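# Loop the blue air tube and seat its end in its coupling

## Task

Curve the blue air tube back on itself and insert its loose end deep into the coupling fitted at the tube's opposite end.

## Robot and tools

Setup: two Doosan M1013 arms, left_arm and right_arm, each carrying a Robotiq 2F-85 two-finger gripper. Scene frame: origin at table-top height midway between the nominal bases, +x out over the table, +z up, left_arm on the +y side. Camera image sides do not follow the arm names. Calibrated bases: left_arm at (+0.005, +0.531, 0) m, right_arm at (-0.039, -0.543, 0) m, each turned very slightly about z. Printed hand positions can be off by a few centimetres, more at long reach.

Joints, base to gripper: waist, shoulder, elbow, forearm roll, wrist pitch, wrist roll, angles in radians. Stated ranges: elbow -2.792 to 2.792, all others -6.283 to 6.283. A target more than 0.010 rad beyond a range end, and further out than the joint's current angle, gets the call refused. A joint driven to its end yields the line "joint sent to its limit".

Row layout (used by execute_actions and move): one flat list of 18 numbers covering both arms even if only one moves. It holds left_arm's 6 absolute joint targets (rad), then its gripper position, force_limit and speed, then the same 9 numbers for right_arm. The three gripper numbers are each in [-1, 1]. position +1 is fully open (85 mm), the pads meet near -0.8, and -1 closes until blocked. speed runs from about 20 mm/s at -1 to 150 mm/s at +1. force_limit together with speed sets grip force: a slow close at -1 gives a light grip, and fast closes from wide open grip hardest. To leave a gripper unchanged, repeat the three numbers last sent for it, because 0 is itself a command. A grip has taken when object_status reads 2 with position held at -1. Status 3 means it reached the requested opening, or pads met, and may still hold a thin item. 0 means moving, 1 means blocked while opening. position_measured is in counts: 3 open, 78 about 60 mm, 130 about 40 mm, 180 about 20 mm, 230 closed. A new force_limit or speed applies only together with a position change of at least 0.01.

execute_actions(actions, cameras): actions is a list of actions. Each action is up to 15 rows, one row per 1/30 s step, and the last row repeats to fill 15 steps. An empty list just reports state. Joint targets stay within a lead of measured angles, and a jump of more than 70 mm at the hand is scaled down.

move(target, speed, blend, stop_force, zero, blocking, cameras): target is one 18-number row or a list of up to 15 rows, all absolute joint goals. speed is rad/s for the joint with farthest to travel, 0.01 to 3.92, default 0.5. blend is in rad and rounds corners on a list. stop_force is 10 to 80 N and ends an arm's path when it meets resistance; use a slow speed with it, and give every row identical gripper numbers. The move line reports how it ended: done, off_target, moving, held or fault. limits=held means steps were withheld. blocking=false returns after about 0.5 s and cannot be combined with stop_force.

wait(seconds 0 to 10) lets time pass. stop brakes a running move. zoom_image(camera, region [x0,y0,x1,y1] pixels, max 504x504) enlarges part of the latest image. Cameras: cam_high, cam_low, cam_table, cam_left_wrist, cam_right_wrist, each 672x504. clear_fault(arm) clears a torque or force fault once a result has shown it. finished_scene(scene) ends the scene for good; there are scenes 1 and 2.

Result lines: end_effector_position is the point between closed pads, with fingers along the gripper's +z axis and closing along its y axis. Also given are velocities, Joint positions, Joint targets (the goals currently driven), Joint torques, External joint torques, Flange force (in gripper axes, noisy, includes held weight), Tool commands, and MOTOR HOT or OVER-TEMPERATURE FAULT lines. Joint velocities may read "within noise".

Hazards: a torque fault comes at contact load limits (elbow 144 N m, wrist joints 40.5 N m). A force fault comes at 144 N net outside force. Arms are stiff, so aiming even slightly past a firm contact can fault them. The clearance check may alter commands and logs "joint command not followed". Avoid hitting or pressing between the arms, and never close one gripper on the other's fingers. Do not drop parts, release them while moving, slam or push hard, or grip something hard while it still rests on a support. Anything that ends up off the table fails the task. Loose objects may get a brief push now and then. The result must still hold after the robot lets go.

Each tool is called as name([rows], argument=value, ...), one row to a line, values as JSON.

## Session

execute_actions(actions=[])

Scene clock: 0.00 s.
left_arm: end_effector_position=(+0.6561, -0.5523, +0.2744) position_measured=3 object_status=3 end_effector_quat_wxyz=(+0.586, +0.401, -0.647, +0.278) | right_arm: end_effector_position=(+0.3189, -0.5781, +0.1565) position_measured=3 object_status=3 end_effector_quat_wxyz=(-0.366, -0.297, +0.858, -0.204)
Joint positions: left_arm=[-0.825 1.391 0.079 -1.381 1.326 -1.829] | right_arm=[0.199 0.23 2.17 -0.486 1.498 -0.251]
Joint velocities: within noise
Joint torques (N m): no reading
External joint torques (N m): no reading
Flange force (N): no reading
Joint targets: left_arm=[-0.825 1.391 0.079 -1.381 1.326 -1.829] | right_arm=[0.199 0.230 2.170 -0.486 1.498 -0.251]
Tool commands: left_gripper/position=+1.0 left_gripper/force_limit=+1.0 left_gripper/speed=+1.0 right_gripper/position=+1.0 right_gripper/force_limit=+1.0 right_gripper/speed=+1.0

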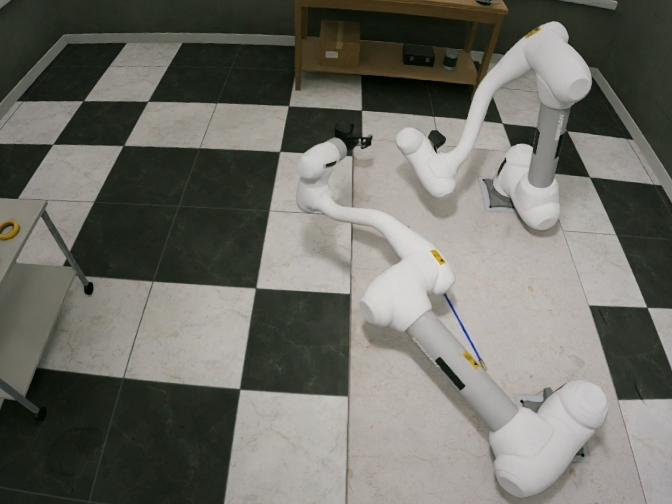

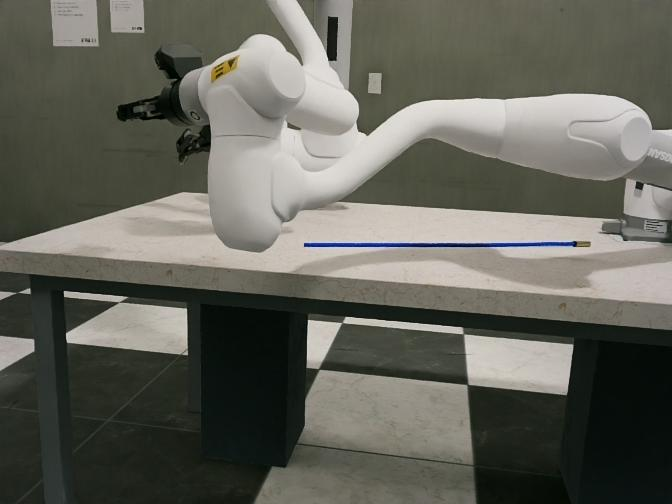

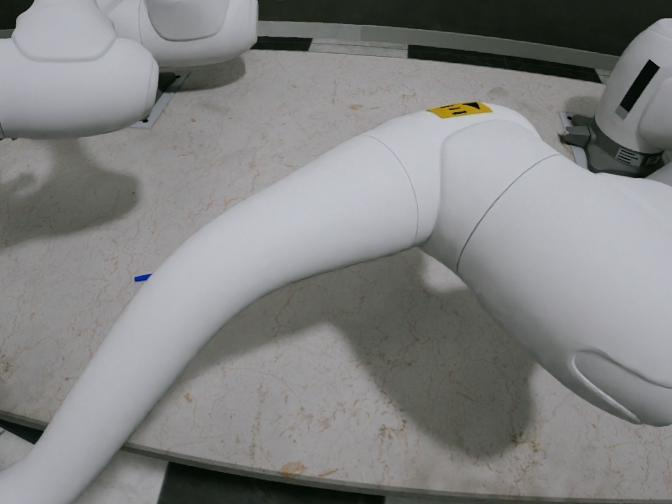

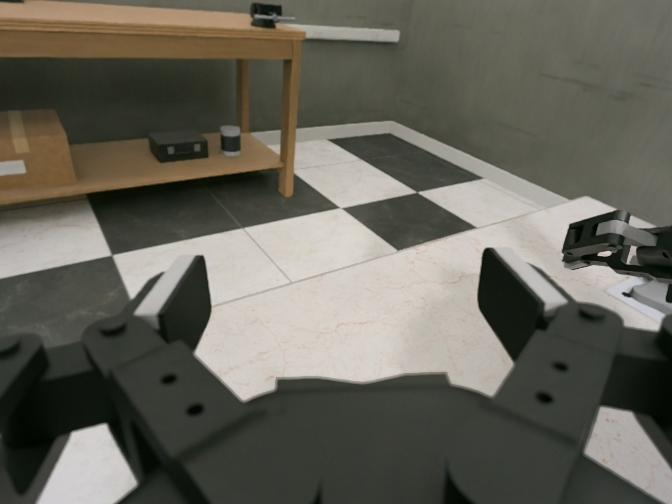

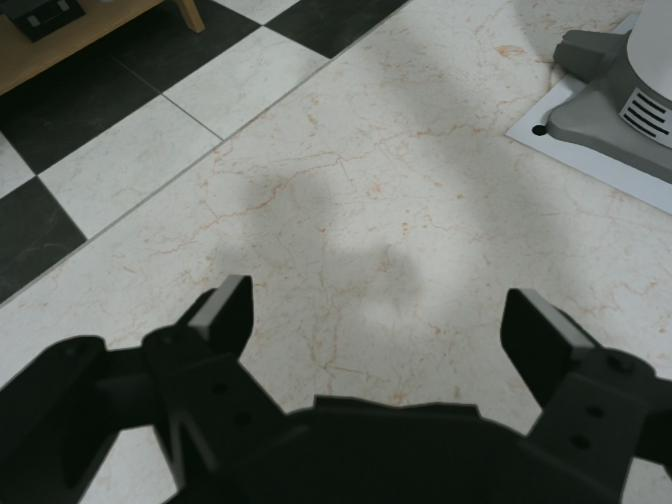

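move(target=[0.2, 0.0, 1.57, 0.0, 1.57, 0.0, 1, 1, 1, 0.199, 0.23, 2.17, -0.486, 1.498, -0.251, 1, 1, 1], speed=0.6)

Scene clock: 7.63 s.
left_arm: end_effector_position=(+0.5489, +0.6687, +0.4845) position_measured=3 object_status=3 end_effector_quat_wxyz=(+0.001, -0.093, +0.996, +0.000) | right_arm: end_effector_position=(+0.3191, -0.5779, +0.1567) position_measured=3 object_status=3 end_effector_quat_wxyz=(-0.365, -0.297, +0.858, -0.204)
Joint positions: left_arm=[0.2 0 1.57 0 1.57 0] | right_arm=[0.199 0.23 2.17 -0.486 1.498 -0.251]
Joint velocities: within noise
Joint torques (N m): left_arm=[1.59 -48.89 -42.45 3.87 -0.21 -0.15] | right_arm=[-1.18 -48.67 -25.84 1.48 1.97 0.03]
External joint torques (N m): left_arm=[-1.64 6.6 -0.07 0.45 0.27 0.15] | right_arm=[1.21 -1.49 -0.13 0.25 0.01 -0.04]
Flange force (N): left_arm=[-10.8 -2.0 -0.6] | right_arm=[2.1 2.7 -1.6]
Joint targets: left_arm=[0.200 0.000 1.570 0.000 1.570 0.000] | right_arm=[0.199 0.230 2.170 -0.486 1.498 -0.251]
move: done

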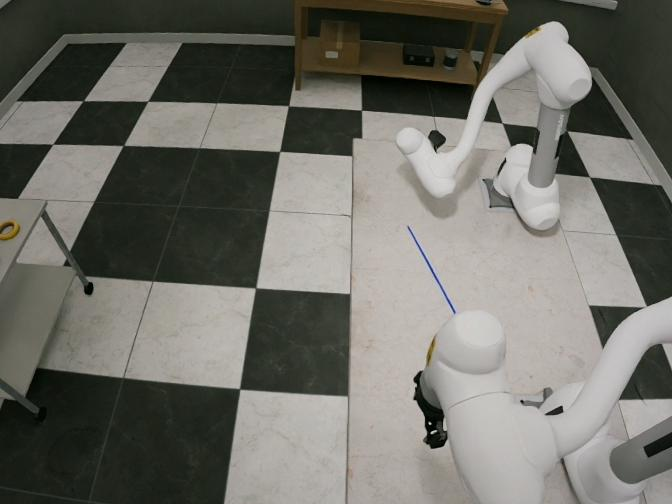

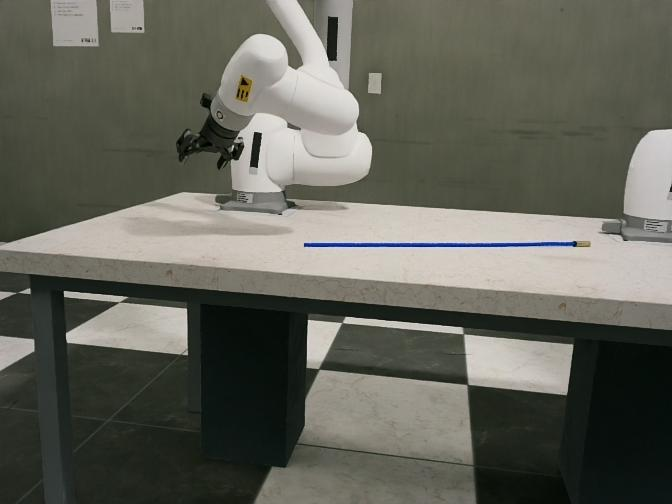

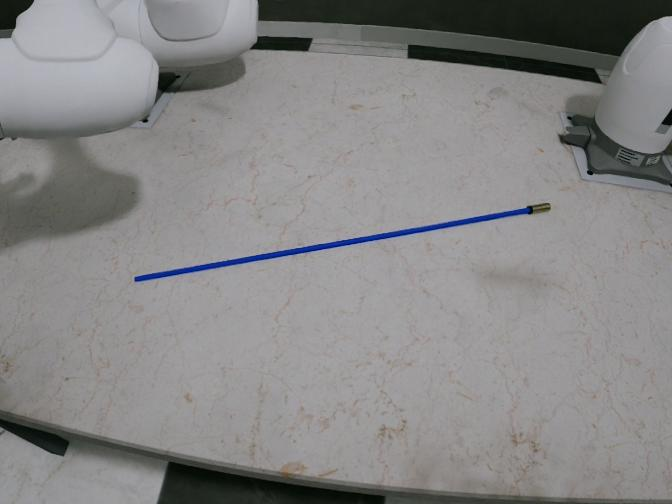

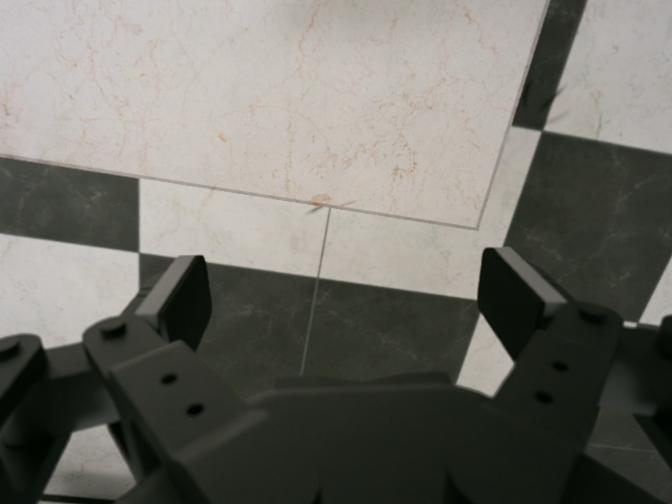

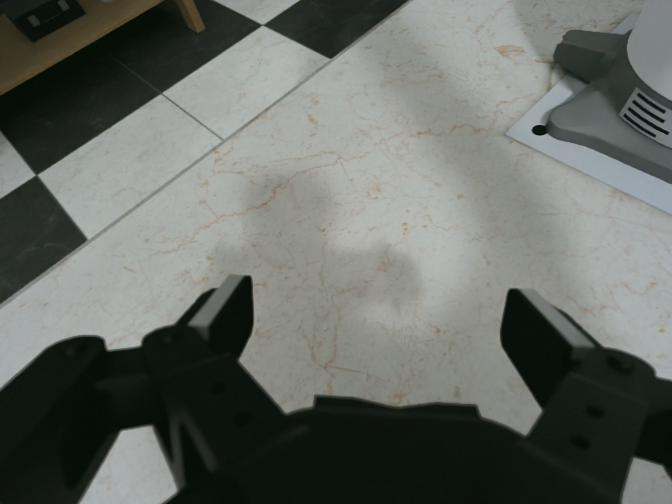

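zoom_image(camera="cam_table", region=[480, 180, 600, 240])

zoom_image(camera="cam_table", region=[100, 250, 220, 310])

zoom_image(camera="cam_low", region=[530, 220, 650, 280])

zoom_image(camera="cam_high", region=[380, 200, 500, 320])

Scaled by 4.200 from the camera's 672x504 image, which has a finer 960x720 frame.

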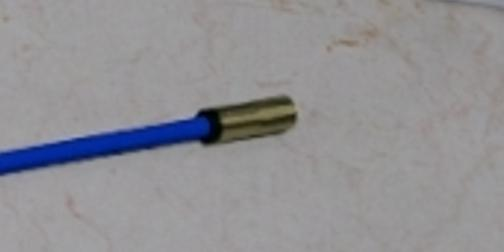

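Scaled by 4.200 from the camera's 672x504 image, which has a finer 960x720 frame.

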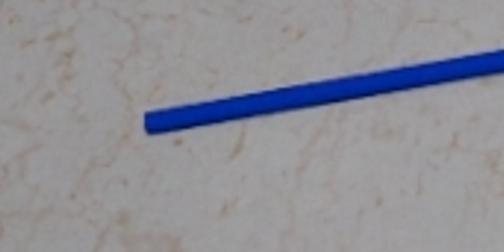

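Scaled by 4.200 from the camera's 672x504 image, which has a finer 960x720 frame.

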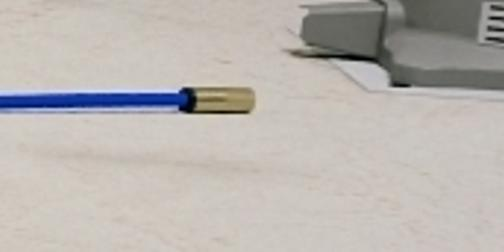

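Scaled by 4.200 from the camera's 672x504 image, which has a finer 960x720 frame.

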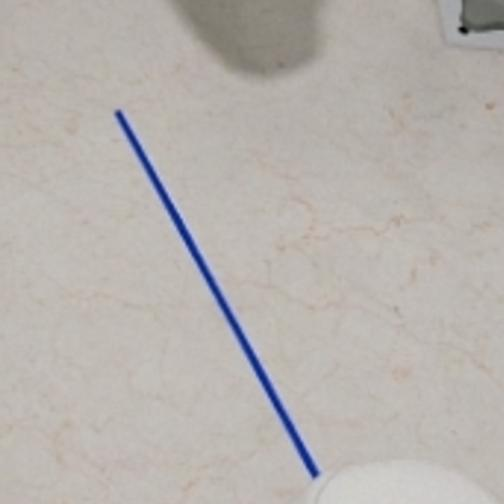

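move(target=[-1.0035, -0.2209, 2.0063, 0.0, 1.3562, 0.0, 1, 1, 1, 0.199, 0.23, 2.17, -0.486, 1.498, -0.251, 1, 1, 1], speed=0.7)

Scene clock: 16.10 s.
left_arm: end_effector_position=(+0.2505, +0.2004, +0.3500) position_measured=3 object_status=3 end_effector_quat_wxyz=(+0.000, +0.487, +0.873, +0.000) | right_arm: end_effector_position=(+0.3191, -0.5779, +0.1567) position_measured=3 object_status=3 end_effector_quat_wxyz=(-0.365, -0.297, +0.858, -0.204)
Joint positions: left_arm=[-1.003 -0.221 2.006 0 1.356 0] | right_arm=[0.199 0.23 2.17 -0.486 1.498 -0.251]
Joint velocities: within noise
Joint torques (N m): left_arm=[3.5 -22.71 -42.73 4.22 -0.24 -0.12] | right_arm=[-0.83 -49.25 -25.56 1.49 1.97 0.1]
External joint torques (N m): left_arm=[-3.46 3.94 1.05 0.02 0.31 0.12] | right_arm=[0.67 -0.91 -0.66 0.24 0.01 -0.11]
Flange force (N): left_arm=[-5.3 -7.7 2.5] | right_arm=[1.0 1.0 -1.9]
Joint targets: left_arm=[-1.004 -0.221 2.006 0.000 1.356 0.000] | right_arm=[0.199 0.230 2.170 -0.486 1.498 -0.251]
move: done

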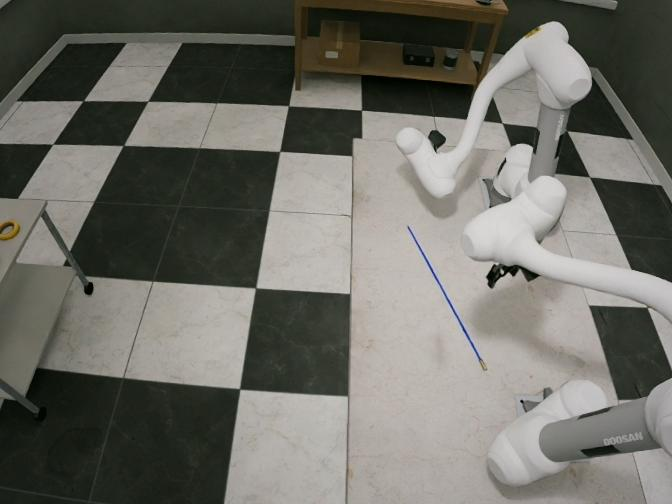

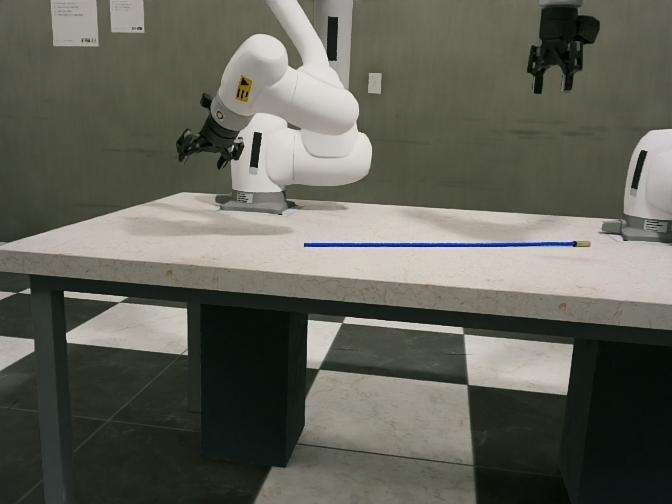

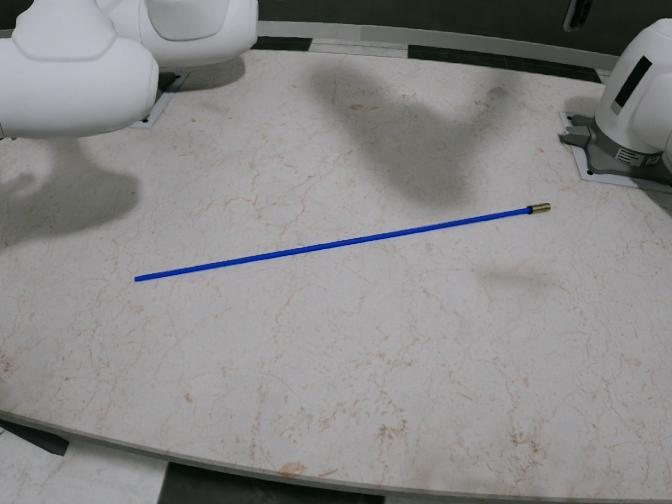

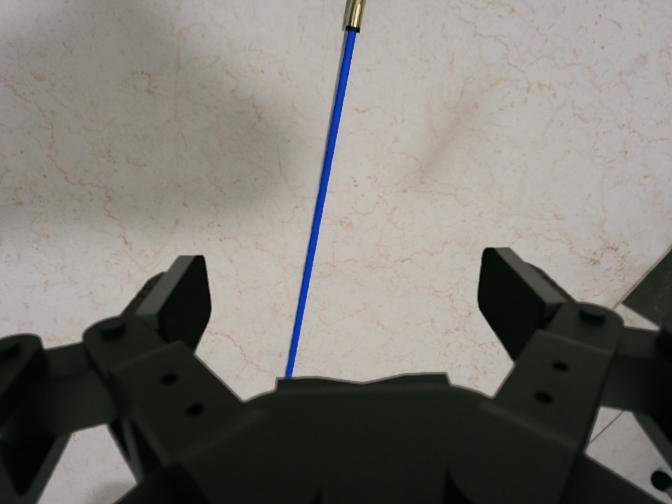

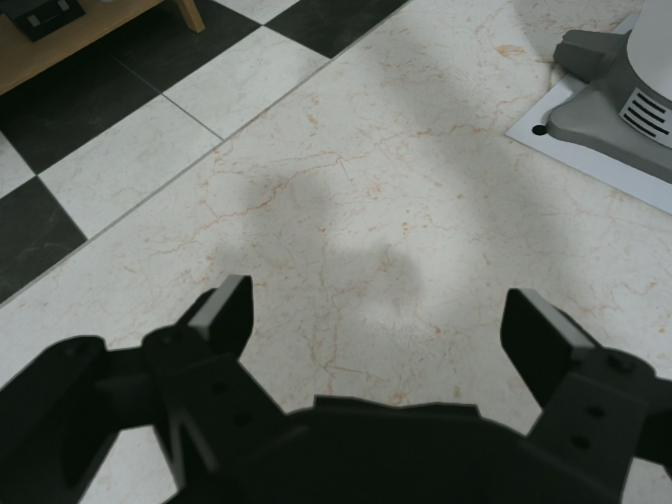

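zoom_image(camera="cam_left_wrist", region=[294, 0, 414, 90])

Scaled by 4.200 from the camera's 672x504 image, which has a finer 960x720 frame.

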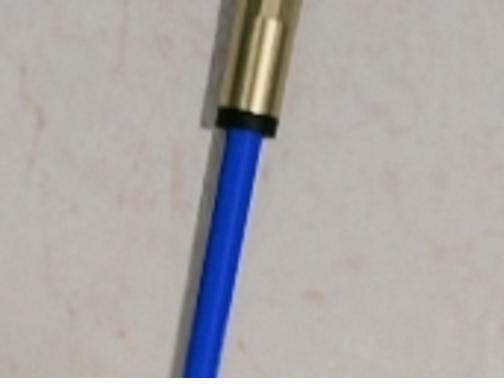

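move(target=[-0.9751, -0.3608, 2.3834, 0.0, 1.1190, 0.2155, 1, 1, 1, 0.3636, -0.0683, 1.8787, 0.0, 1.3312, 1.55, 1, 1, 1], speed=0.6)

Scene clock: 29.67 s.
left_arm: end_effector_position=(+0.1903, +0.3130, +0.2002) position_measured=3 object_status=3 end_effector_quat_wxyz=(+0.000, +0.566, +0.824, +0.000) | right_arm: end_effector_position=(+0.4200, -0.3396, +0.3500) position_measured=3 object_status=3 end_effector_quat_wxyz=(+0.000, +0.565, +0.825, +0.000)
Joint positions: left_arm=[-0.975 -0.361 2.383 0 1.119 0.215] | right_arm=[0.364 -0.068 1.879 0 1.331 1.55]
Joint velocities: within noise
Joint torques (N m): left_arm=[3.17 -5.36 -39.56 3.92 -0.21 -0.04] | right_arm=[-0.61 -33.9 -42.07 4.15 0.03 0.09]
External joint torques (N m): left_arm=[-3.15 4.04 1.24 0 0.27 0.04] | right_arm=[0.48 -0.81 -0.02 0.21 -0.04 -0.09]
Flange force (N): left_arm=[-8.8 -8.5 5.2] | right_arm=[0.7 -1.3 -0.3]
Joint targets: left_arm=[-0.975 -0.361 2.383 0.000 1.119 0.216] | right_arm=[0.364 -0.068 1.879 0.000 1.331 1.550]
move: done

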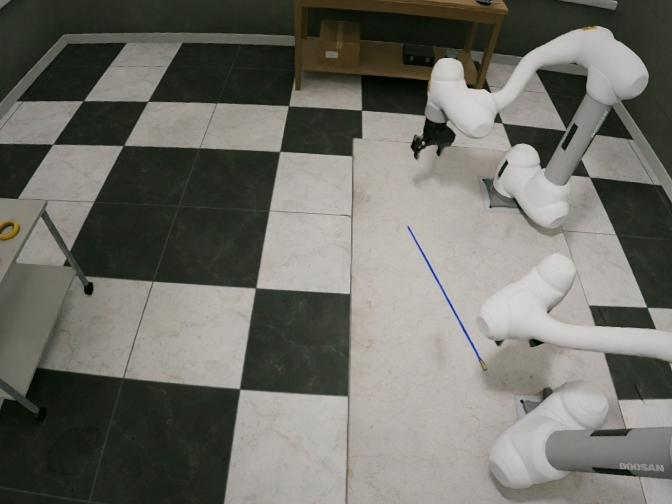

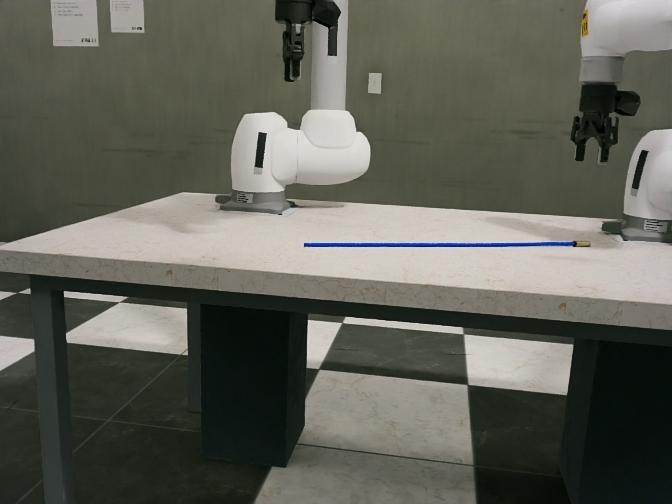

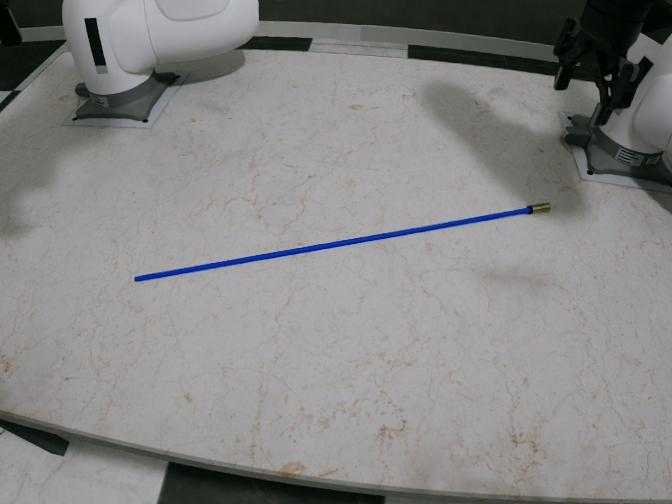

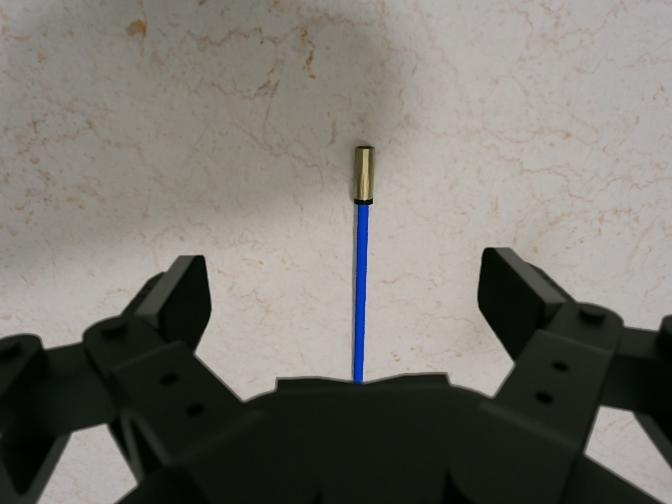

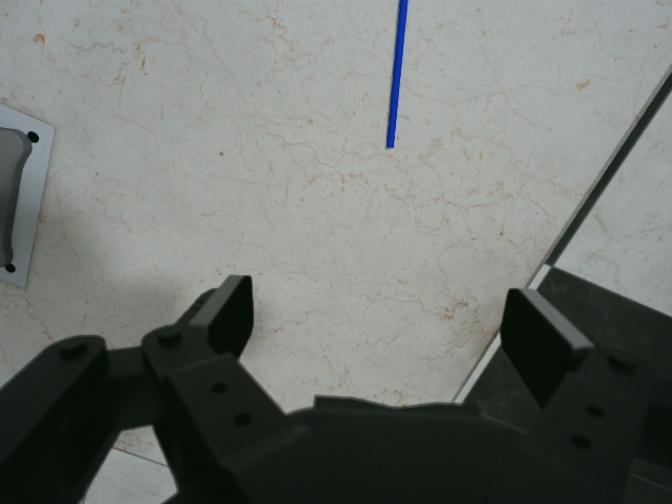

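move(target=[-0.9751, -0.2209, 2.5127, 0.0, 0.8498, 0.2155, 1, 1, 1, 0.3636, -0.0112, 2.0140, 0.0, 1.1388, 1.55, 1, 1, 1], speed=0.4)

Scene clock: 33.27 s.
left_arm: end_effector_position=(+0.1904, +0.3130, +0.1001) position_measured=3 object_status=3 end_effector_quat_wxyz=(+0.000, +0.566, +0.824, +0.000) | right_arm: end_effector_position=(+0.4200, -0.3396, +0.2501) position_measured=3 object_status=3 end_effector_quat_wxyz=(+0.000, +0.565, +0.825, +0.000)
Joint positions: left_arm=[-0.975 -0.221 2.513 0 0.85 0.216] | right_arm=[0.364 -0.011 2.014 0 1.139 1.55]
Joint velocities: within noise
Joint torques (N m): left_arm=[2.62 -13.26 -32.26 3.33 -0.05 -0.14] | right_arm=[-0.79 -37.78 -39.16 3.86 -0.01 0.06]
External joint torques (N m): left_arm=[-2.58 4.12 0.28 -0.05 0.12 0.14] | right_arm=[0.91 -0.43 -0.06 0.2 0.02 -0.06]
Flange force (N): left_arm=[-9.5 -5.7 7.4] | right_arm=[1.7 -0.6 -0.4]
Joint targets: left_arm=[-0.975 -0.221 2.513 0.000 0.850 0.216] | right_arm=[0.364 -0.011 2.014 0.000 1.139 1.550]
move: done

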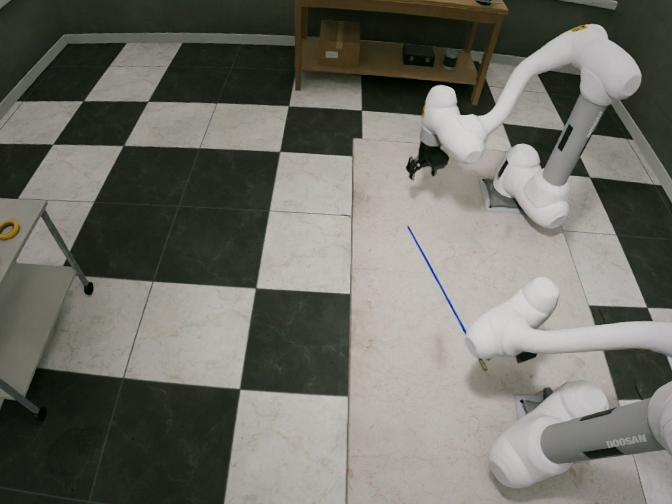

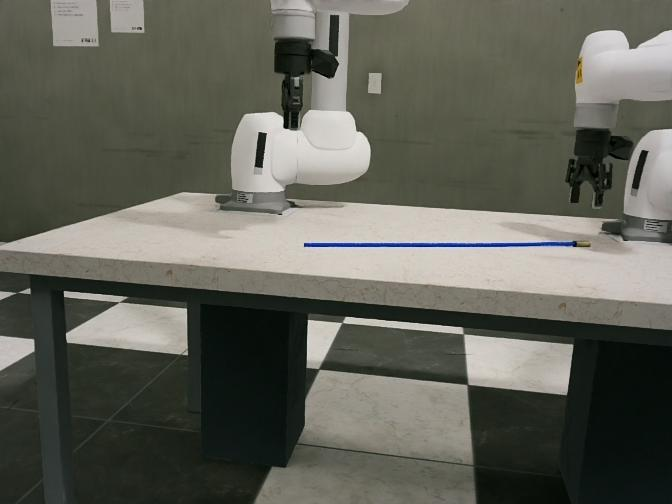

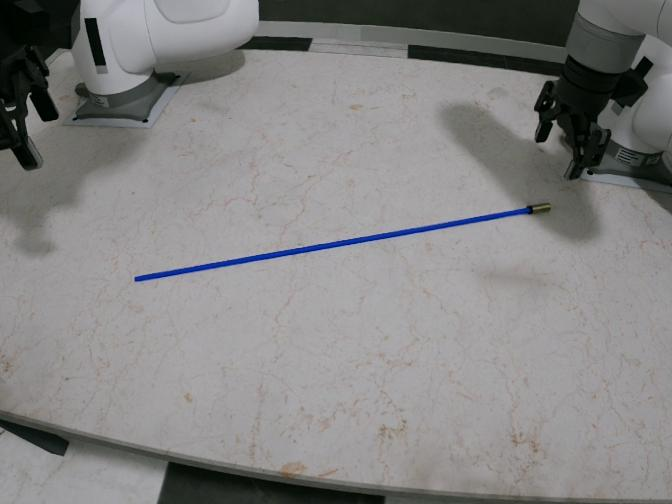

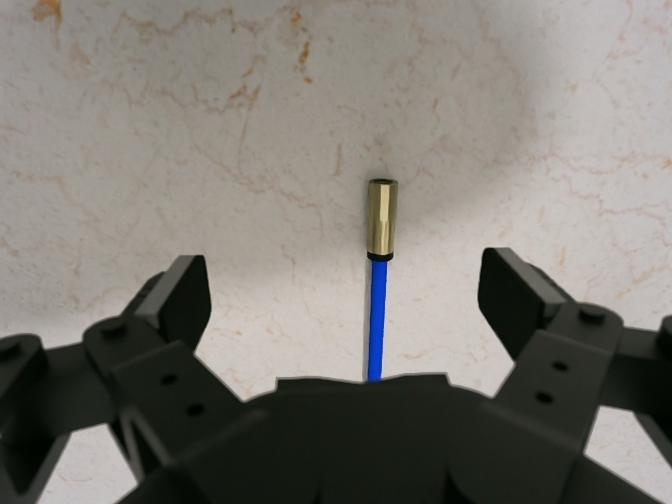

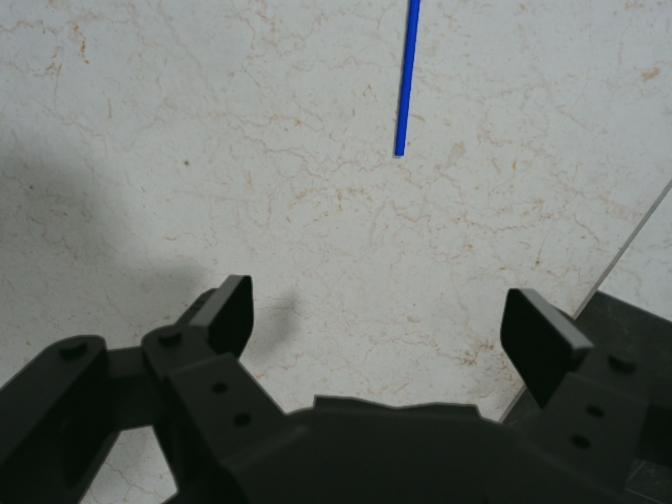

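move(target=[-0.9689, 0.0132, 2.3928, 0.0697, 1.0004, 0.1762, 0, 0, 0, 0.3636, -0.0112, 2.0140, 0.0, 1.1388, 1.55, 1, 1, 1], speed=0.4, cameras=["cam_left_wrist", "cam_low", "cam_table"])

Scene clock: 49.03 s.
left_arm: end_effector_position=(+0.2192, +0.3034, +0.0801) position_measured=129 object_status=3 end_effector_quat_wxyz=(-0.111, +0.561, +0.817, +0.076) | right_arm: end_effector_position=(+0.4200, -0.3396, +0.2500) position_measured=3 object_status=3 end_effector_quat_wxyz=(+0.000, +0.565, +0.825, +0.000)
Joint positions: left_arm=[-0.969 0.013 2.393 0.07 1 0.176] | right_arm=[0.364 -0.011 2.014 0 1.139 1.55]
Joint velocities: within noise
Joint torques (N m): left_arm=[3.18 -33.68 -28.25 3.05 0.76 -0.16] | right_arm=[-1.09 -36.77 -39.25 3.85 0.05 0.03]
External joint torques (N m): left_arm=[-3.1 3.91 0.03 -0.01 0.03 0.16] | right_arm=[1.01 -1.33 -0.15 0.23 -0.06 -0.03]
Flange force (N): left_arm=[-9.1 -5.7 4.5] | right_arm=[1.9 -1.9 -1.1]
Joint targets: left_arm=[-0.969 0.013 2.393 0.070 1.000 0.176] | right_arm=[0.364 -0.011 2.014 0.000 1.139 1.550]
move: done
Images, in order (width x height): cam_low 672x504, cam_table 672x504, cam_left_wrist 672x504.

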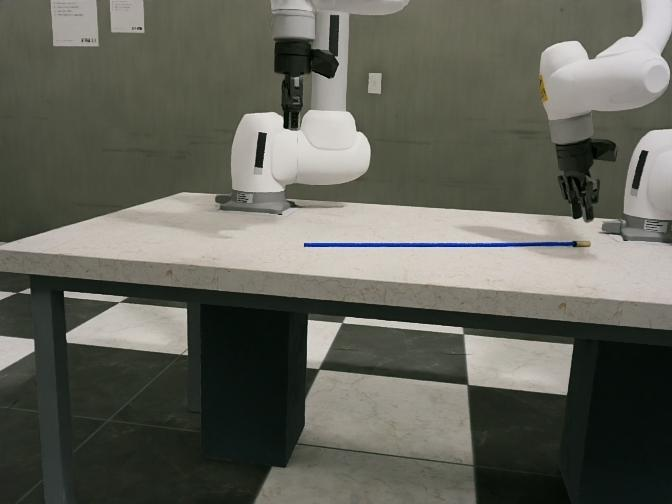

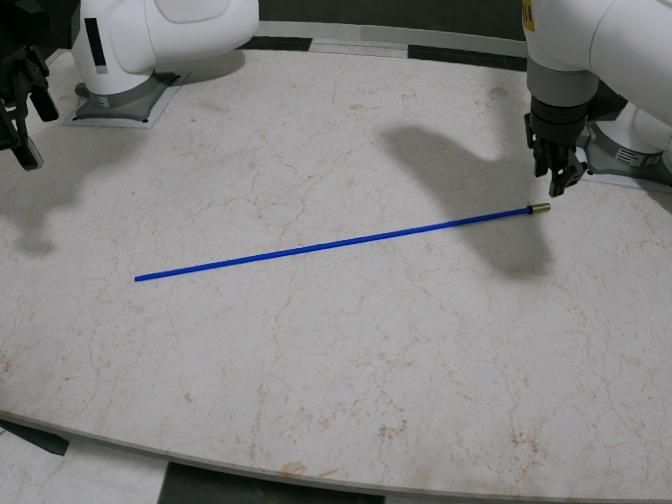

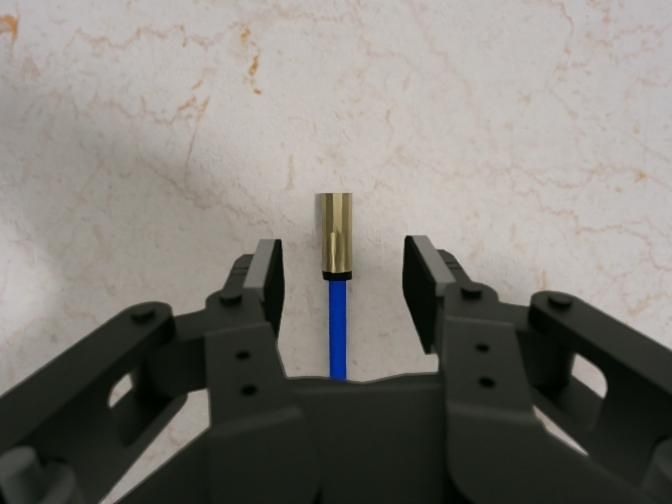

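move(target=[-0.9689, 0.1082, 2.4319, 0.0770, 0.8665, 0.1640, 0, 0, 0, 0.3636, -0.0112, 2.0140, 0.0, 1.1388, 1.55, 1, 1, 1], speed=0.15, cameras=["cam_left_wrist", "cam_low", "cam_table"])

zoom_image(camera="cam_low", region=[530, 190, 640, 270])

zoom_image(camera="cam_table", region=[490, 150, 610, 240])

Scene clock: 53.03 s.
left_arm: end_effector_position=(+0.2192, +0.3033, +0.0301) position_measured=129 object_status=3 end_effector_quat_wxyz=(-0.111, +0.561, +0.817, +0.076) | right_arm: end_effector_position=(+0.4200, -0.3396, +0.2500) position_measured=3 object_status=3 end_effector_quat_wxyz=(+0.000, +0.565, +0.825, +0.000)
Joint positions: left_arm=[-0.969 0.108 2.432 0.077 0.867 0.164] | right_arm=[0.364 -0.011 2.014 0 1.139 1.55]
Joint velocities: within noise
Joint torques (N m): left_arm=[2.43 -37.78 -24.18 2.52 0.64 -0.1] | right_arm=[-0.84 -37.27 -39.24 3.89 0.01 0.04]
External joint torques (N m): left_arm=[-2.44 2.76 0.46 0.03 0.15 0.1] | right_arm=[0.92 -0.79 -0.05 0.18 -0.01 -0.04]
Flange force (N): left_arm=[-5.7 -5.0 4.2] | right_arm=[1.7 -1.2 -0.6]
Joint targets: left_arm=[-0.969 0.108 2.432 0.077 0.867 0.164] | right_arm=[0.364 -0.011 2.014 0.000 1.139 1.550]
move: done
Images, in order (width x height): cam_low 672x504, cam_table 672x504, cam_left_wrist 672x504.

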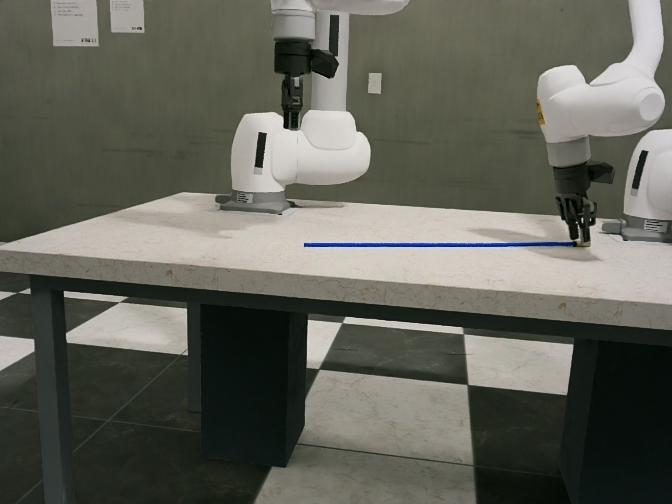

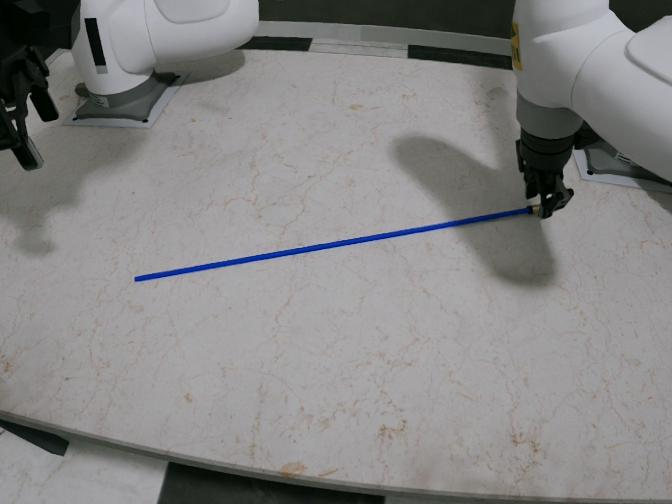

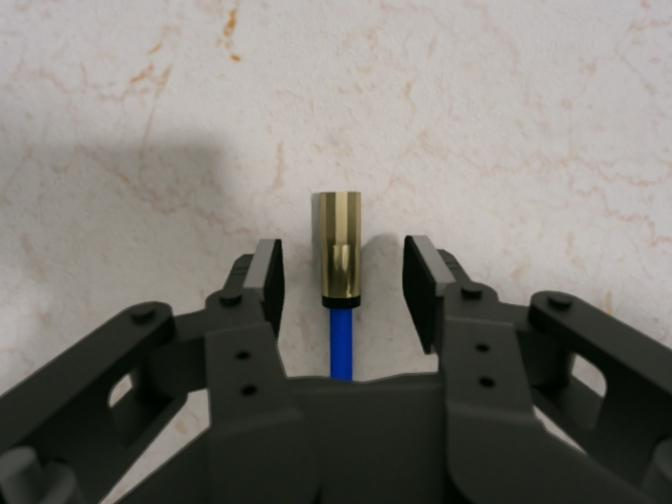

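Scaled by 4.582 from the camera's 672x504 image, which has a finer 960x720 frame.

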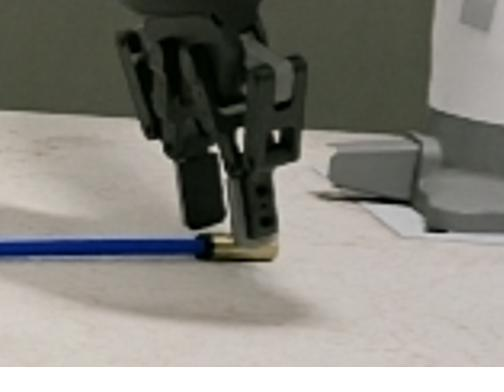

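Scaled by 4.200 from the camera's 672x504 image, which has a finer 960x720 frame.

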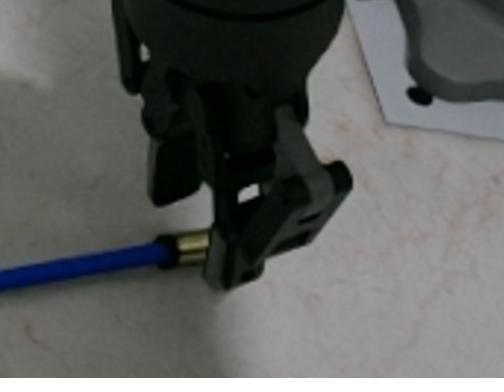

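move(target=[-0.9689, 0.1394, 2.4417, 0.0798, 0.8258, 0.1597, 0, 0, 0, 0.3636, -0.0112, 2.0140, 0.0, 1.1388, 1.55, 1, 1, 1], speed=0.02, stop_force=10, cameras=["cam_left_wrist", "cam_low", "cam_table"])

zoom_image(camera="cam_low", region=[530, 190, 640, 270])

Scene clock: 55.87 s.
left_arm: end_effector_position=(+0.2193, +0.3033, +0.0190) position_measured=129 object_status=3 end_effector_quat_wxyz=(-0.111, +0.561, +0.817, +0.076) | right_arm: end_effector_position=(+0.4200, -0.3396, +0.2500) position_measured=3 object_status=3 end_effector_quat_wxyz=(+0.000, +0.565, +0.825, +0.000)
Joint positions: left_arm=[-0.969 0.131 2.439 0.079 0.837 0.161] | right_arm=[0.364 -0.011 2.014 0 1.139 1.55]
Joint velocities: within noise
Joint torques (N m): left_arm=[2.98 -30.78 -17.05 2.53 -2.26 -0.06] | right_arm=[-0.69 -36.5 -39.3 3.89 -0.01 0.06]
External joint torques (N m): left_arm=[-3.04 -5.43 -5.6 -0.09 3.05 0.06] | right_arm=[0.82 -1.68 0 0.17 0 -0.06]
Flange force (N): left_arm=[1.4 -7.0 -23.9] | right_arm=[1.4 -2.7 -1.3]
Joint targets: left_arm=[-0.969 0.131 2.439 0.079 0.837 0.161] | right_arm=[0.364 -0.011 2.014 0.000 1.139 1.550]
move: contact (left_arm); left_arm: the wrist pitch is farthest, 0.011 rad from its target
Images, in order (width x height): cam_low 672x504, cam_table 672x504, cam_left_wrist 672x504.

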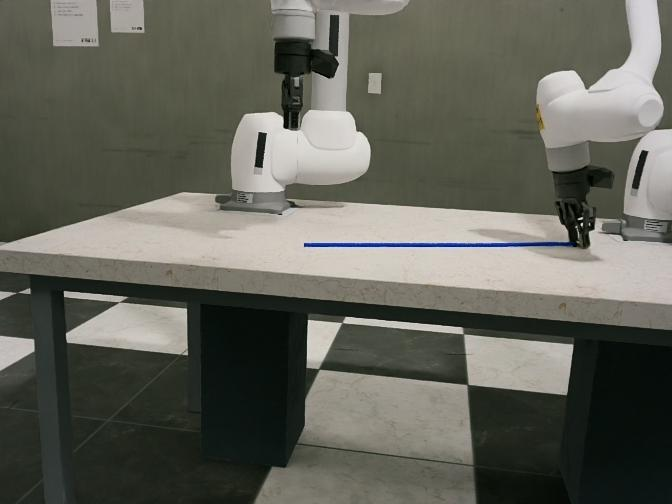

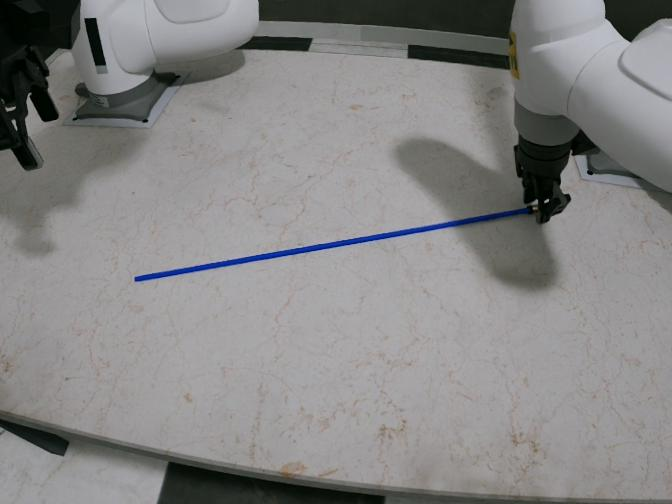

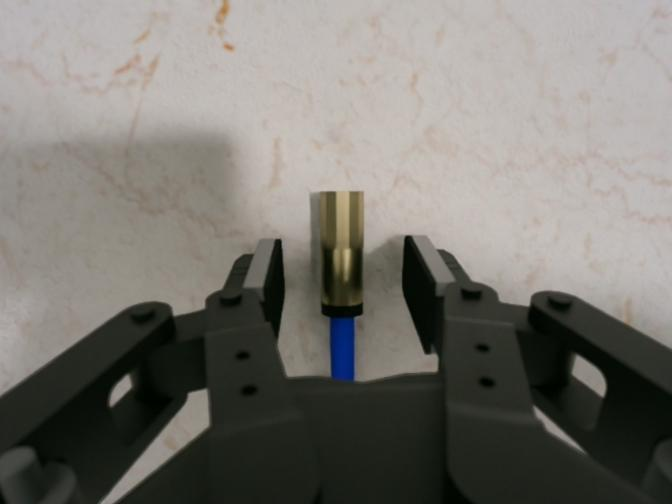

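Scaled by 4.582 from the camera's 672x504 image, which has a finer 960x720 frame.

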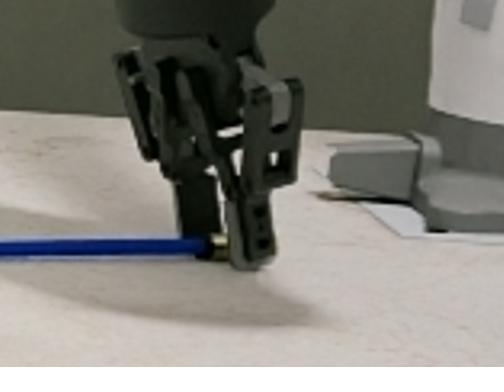

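move(target=[-0.9689, 0.1235, 2.4369, 0.0783, 0.8463, 0.1619, 0, 0, 0, 0.3636, -0.0112, 2.0140, 0.0, 1.1388, 1.55, 1, 1, 1], speed=0.05, cameras=[])

move(target=[-0.9689, 0.1235, 2.4369, 0.0783, 0.8463, 0.1619, -1, -0.5, -1, 0.3636, -0.0112, 2.0140, 0.0, 1.1388, 1.55, 1, 1, 1], speed=0.05, cameras=["cam_left_wrist", "cam_low"])

zoom_image(camera="cam_left_wrist", region=[250, 150, 450, 350])

zoom_image(camera="cam_low", region=[530, 190, 640, 270])

Scene clock: 59.13 s.
left_arm: end_effector_position=(+0.2192, +0.3033, +0.0226) position_measured=129 object_status=3 end_effector_quat_wxyz=(-0.111, +0.561, +0.817, +0.076) | right_arm: end_effector_position=(+0.4200, -0.3396, +0.2500) position_measured=3 object_status=3 end_effector_quat_wxyz=(+0.000, +0.565, +0.825, +0.000)
Joint positions: left_arm=[-0.969 0.124 2.437 0.078 0.846 0.162] | right_arm=[0.364 -0.011 2.014 0 1.139 1.55]
Joint velocities: within noise
Joint torques (N m): left_arm=[2.81 -36.47 -23.82 2.4 0.4 -0.14] | right_arm=[-1.73 -36.77 -39.49 3.91 0.01 0.02]
External joint torques (N m): left_arm=[-2.86 0.69 0.91 0.07 0.39 0.14] | right_arm=[1.78 -1.26 -0.04 0.19 -0.03 -0.02]
Flange force (N): left_arm=[-1.3 -7.1 0.6] | right_arm=[3.4 -1.9 -0.9]
Joint targets: left_arm=[-0.969 0.123 2.437 0.078 0.846 0.162] | right_arm=[0.364 -0.011 2.014 0.000 1.139 1.550]
move: done
No camera images: "cameras" was empty.

Scene clock: 60.73 s.
left_arm: end_effector_position=(+0.2192, +0.3033, +0.0226) position_measured=197 object_status=0 end_effector_quat_wxyz=(-0.111, +0.561, +0.817, +0.076) | right_arm: end_effector_position=(+0.4200, -0.3396, +0.2500) position_measured=3 object_status=3 end_effector_quat_wxyz=(+0.000, +0.565, +0.825, +0.000)
Joint positions: left_arm=[-0.969 0.123 2.437 0.078 0.846 0.162] | right_arm=[0.364 -0.011 2.014 0 1.139 1.55]
Joint velocities: within noise
Joint torques (N m): left_arm=[3.14 -38.25 -22.17 2.61 0.09 -0.13] | right_arm=[-0.94 -36.86 -39.34 3.83 -0.06 -0.03]
External joint torques (N m): left_arm=[-3.19 2.52 -0.87 -0.12 0.7 0.13] | right_arm=[0.95 -1.17 0.13 0.23 0.06 0.03]
Flange force (N): left_arm=[-7.2 -6.5 0.8] | right_arm=[1.9 -2.1 -0.8]
Joint targets: left_arm=[-0.969 0.123 2.437 0.078 0.846 0.162] | right_arm=[0.364 -0.011 2.014 0.000 1.139 1.550]
move: done
Images, in order (width x height): cam_low 672x504, cam_left_wrist 672x504.

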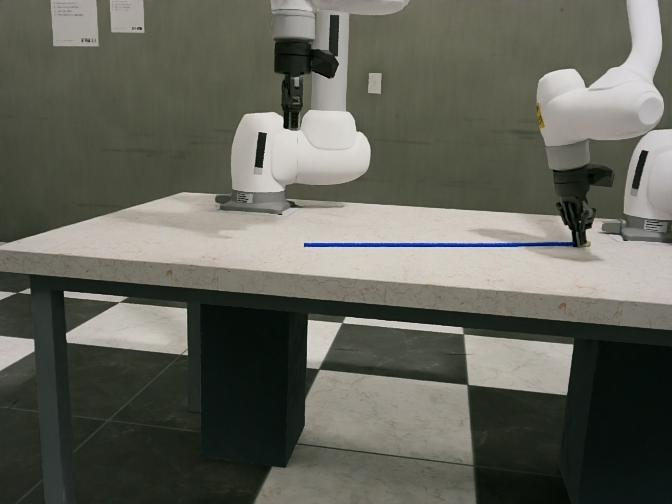

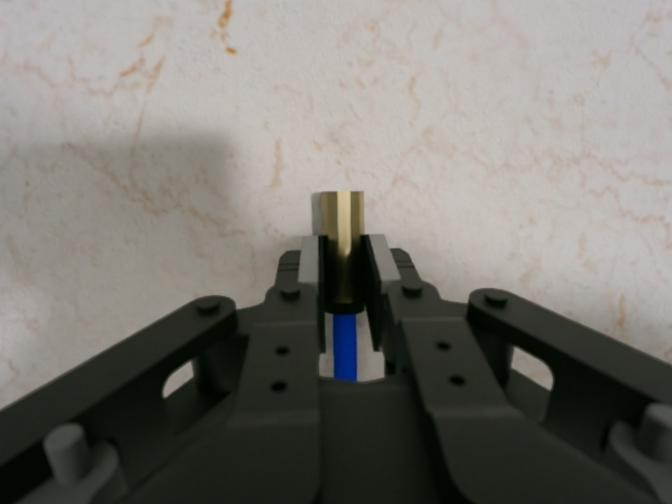

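Scaled by 2.520 from the camera's 672x504 image, which has a finer 960x720 frame.

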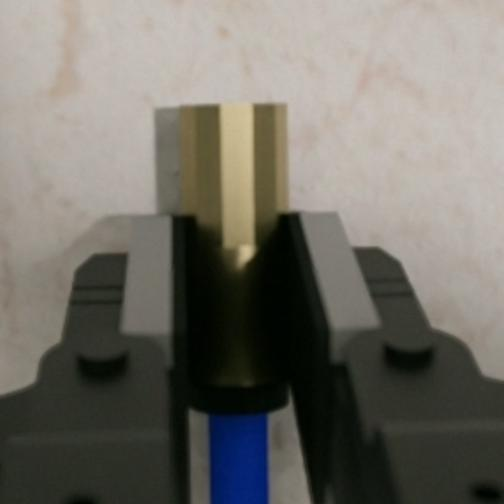

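Scaled by 4.582 from the camera's 672x504 image, which has a finer 960x720 frame.

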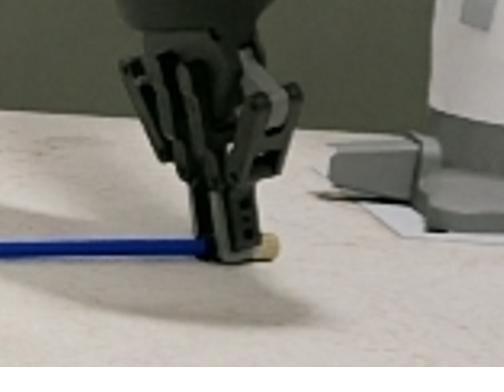

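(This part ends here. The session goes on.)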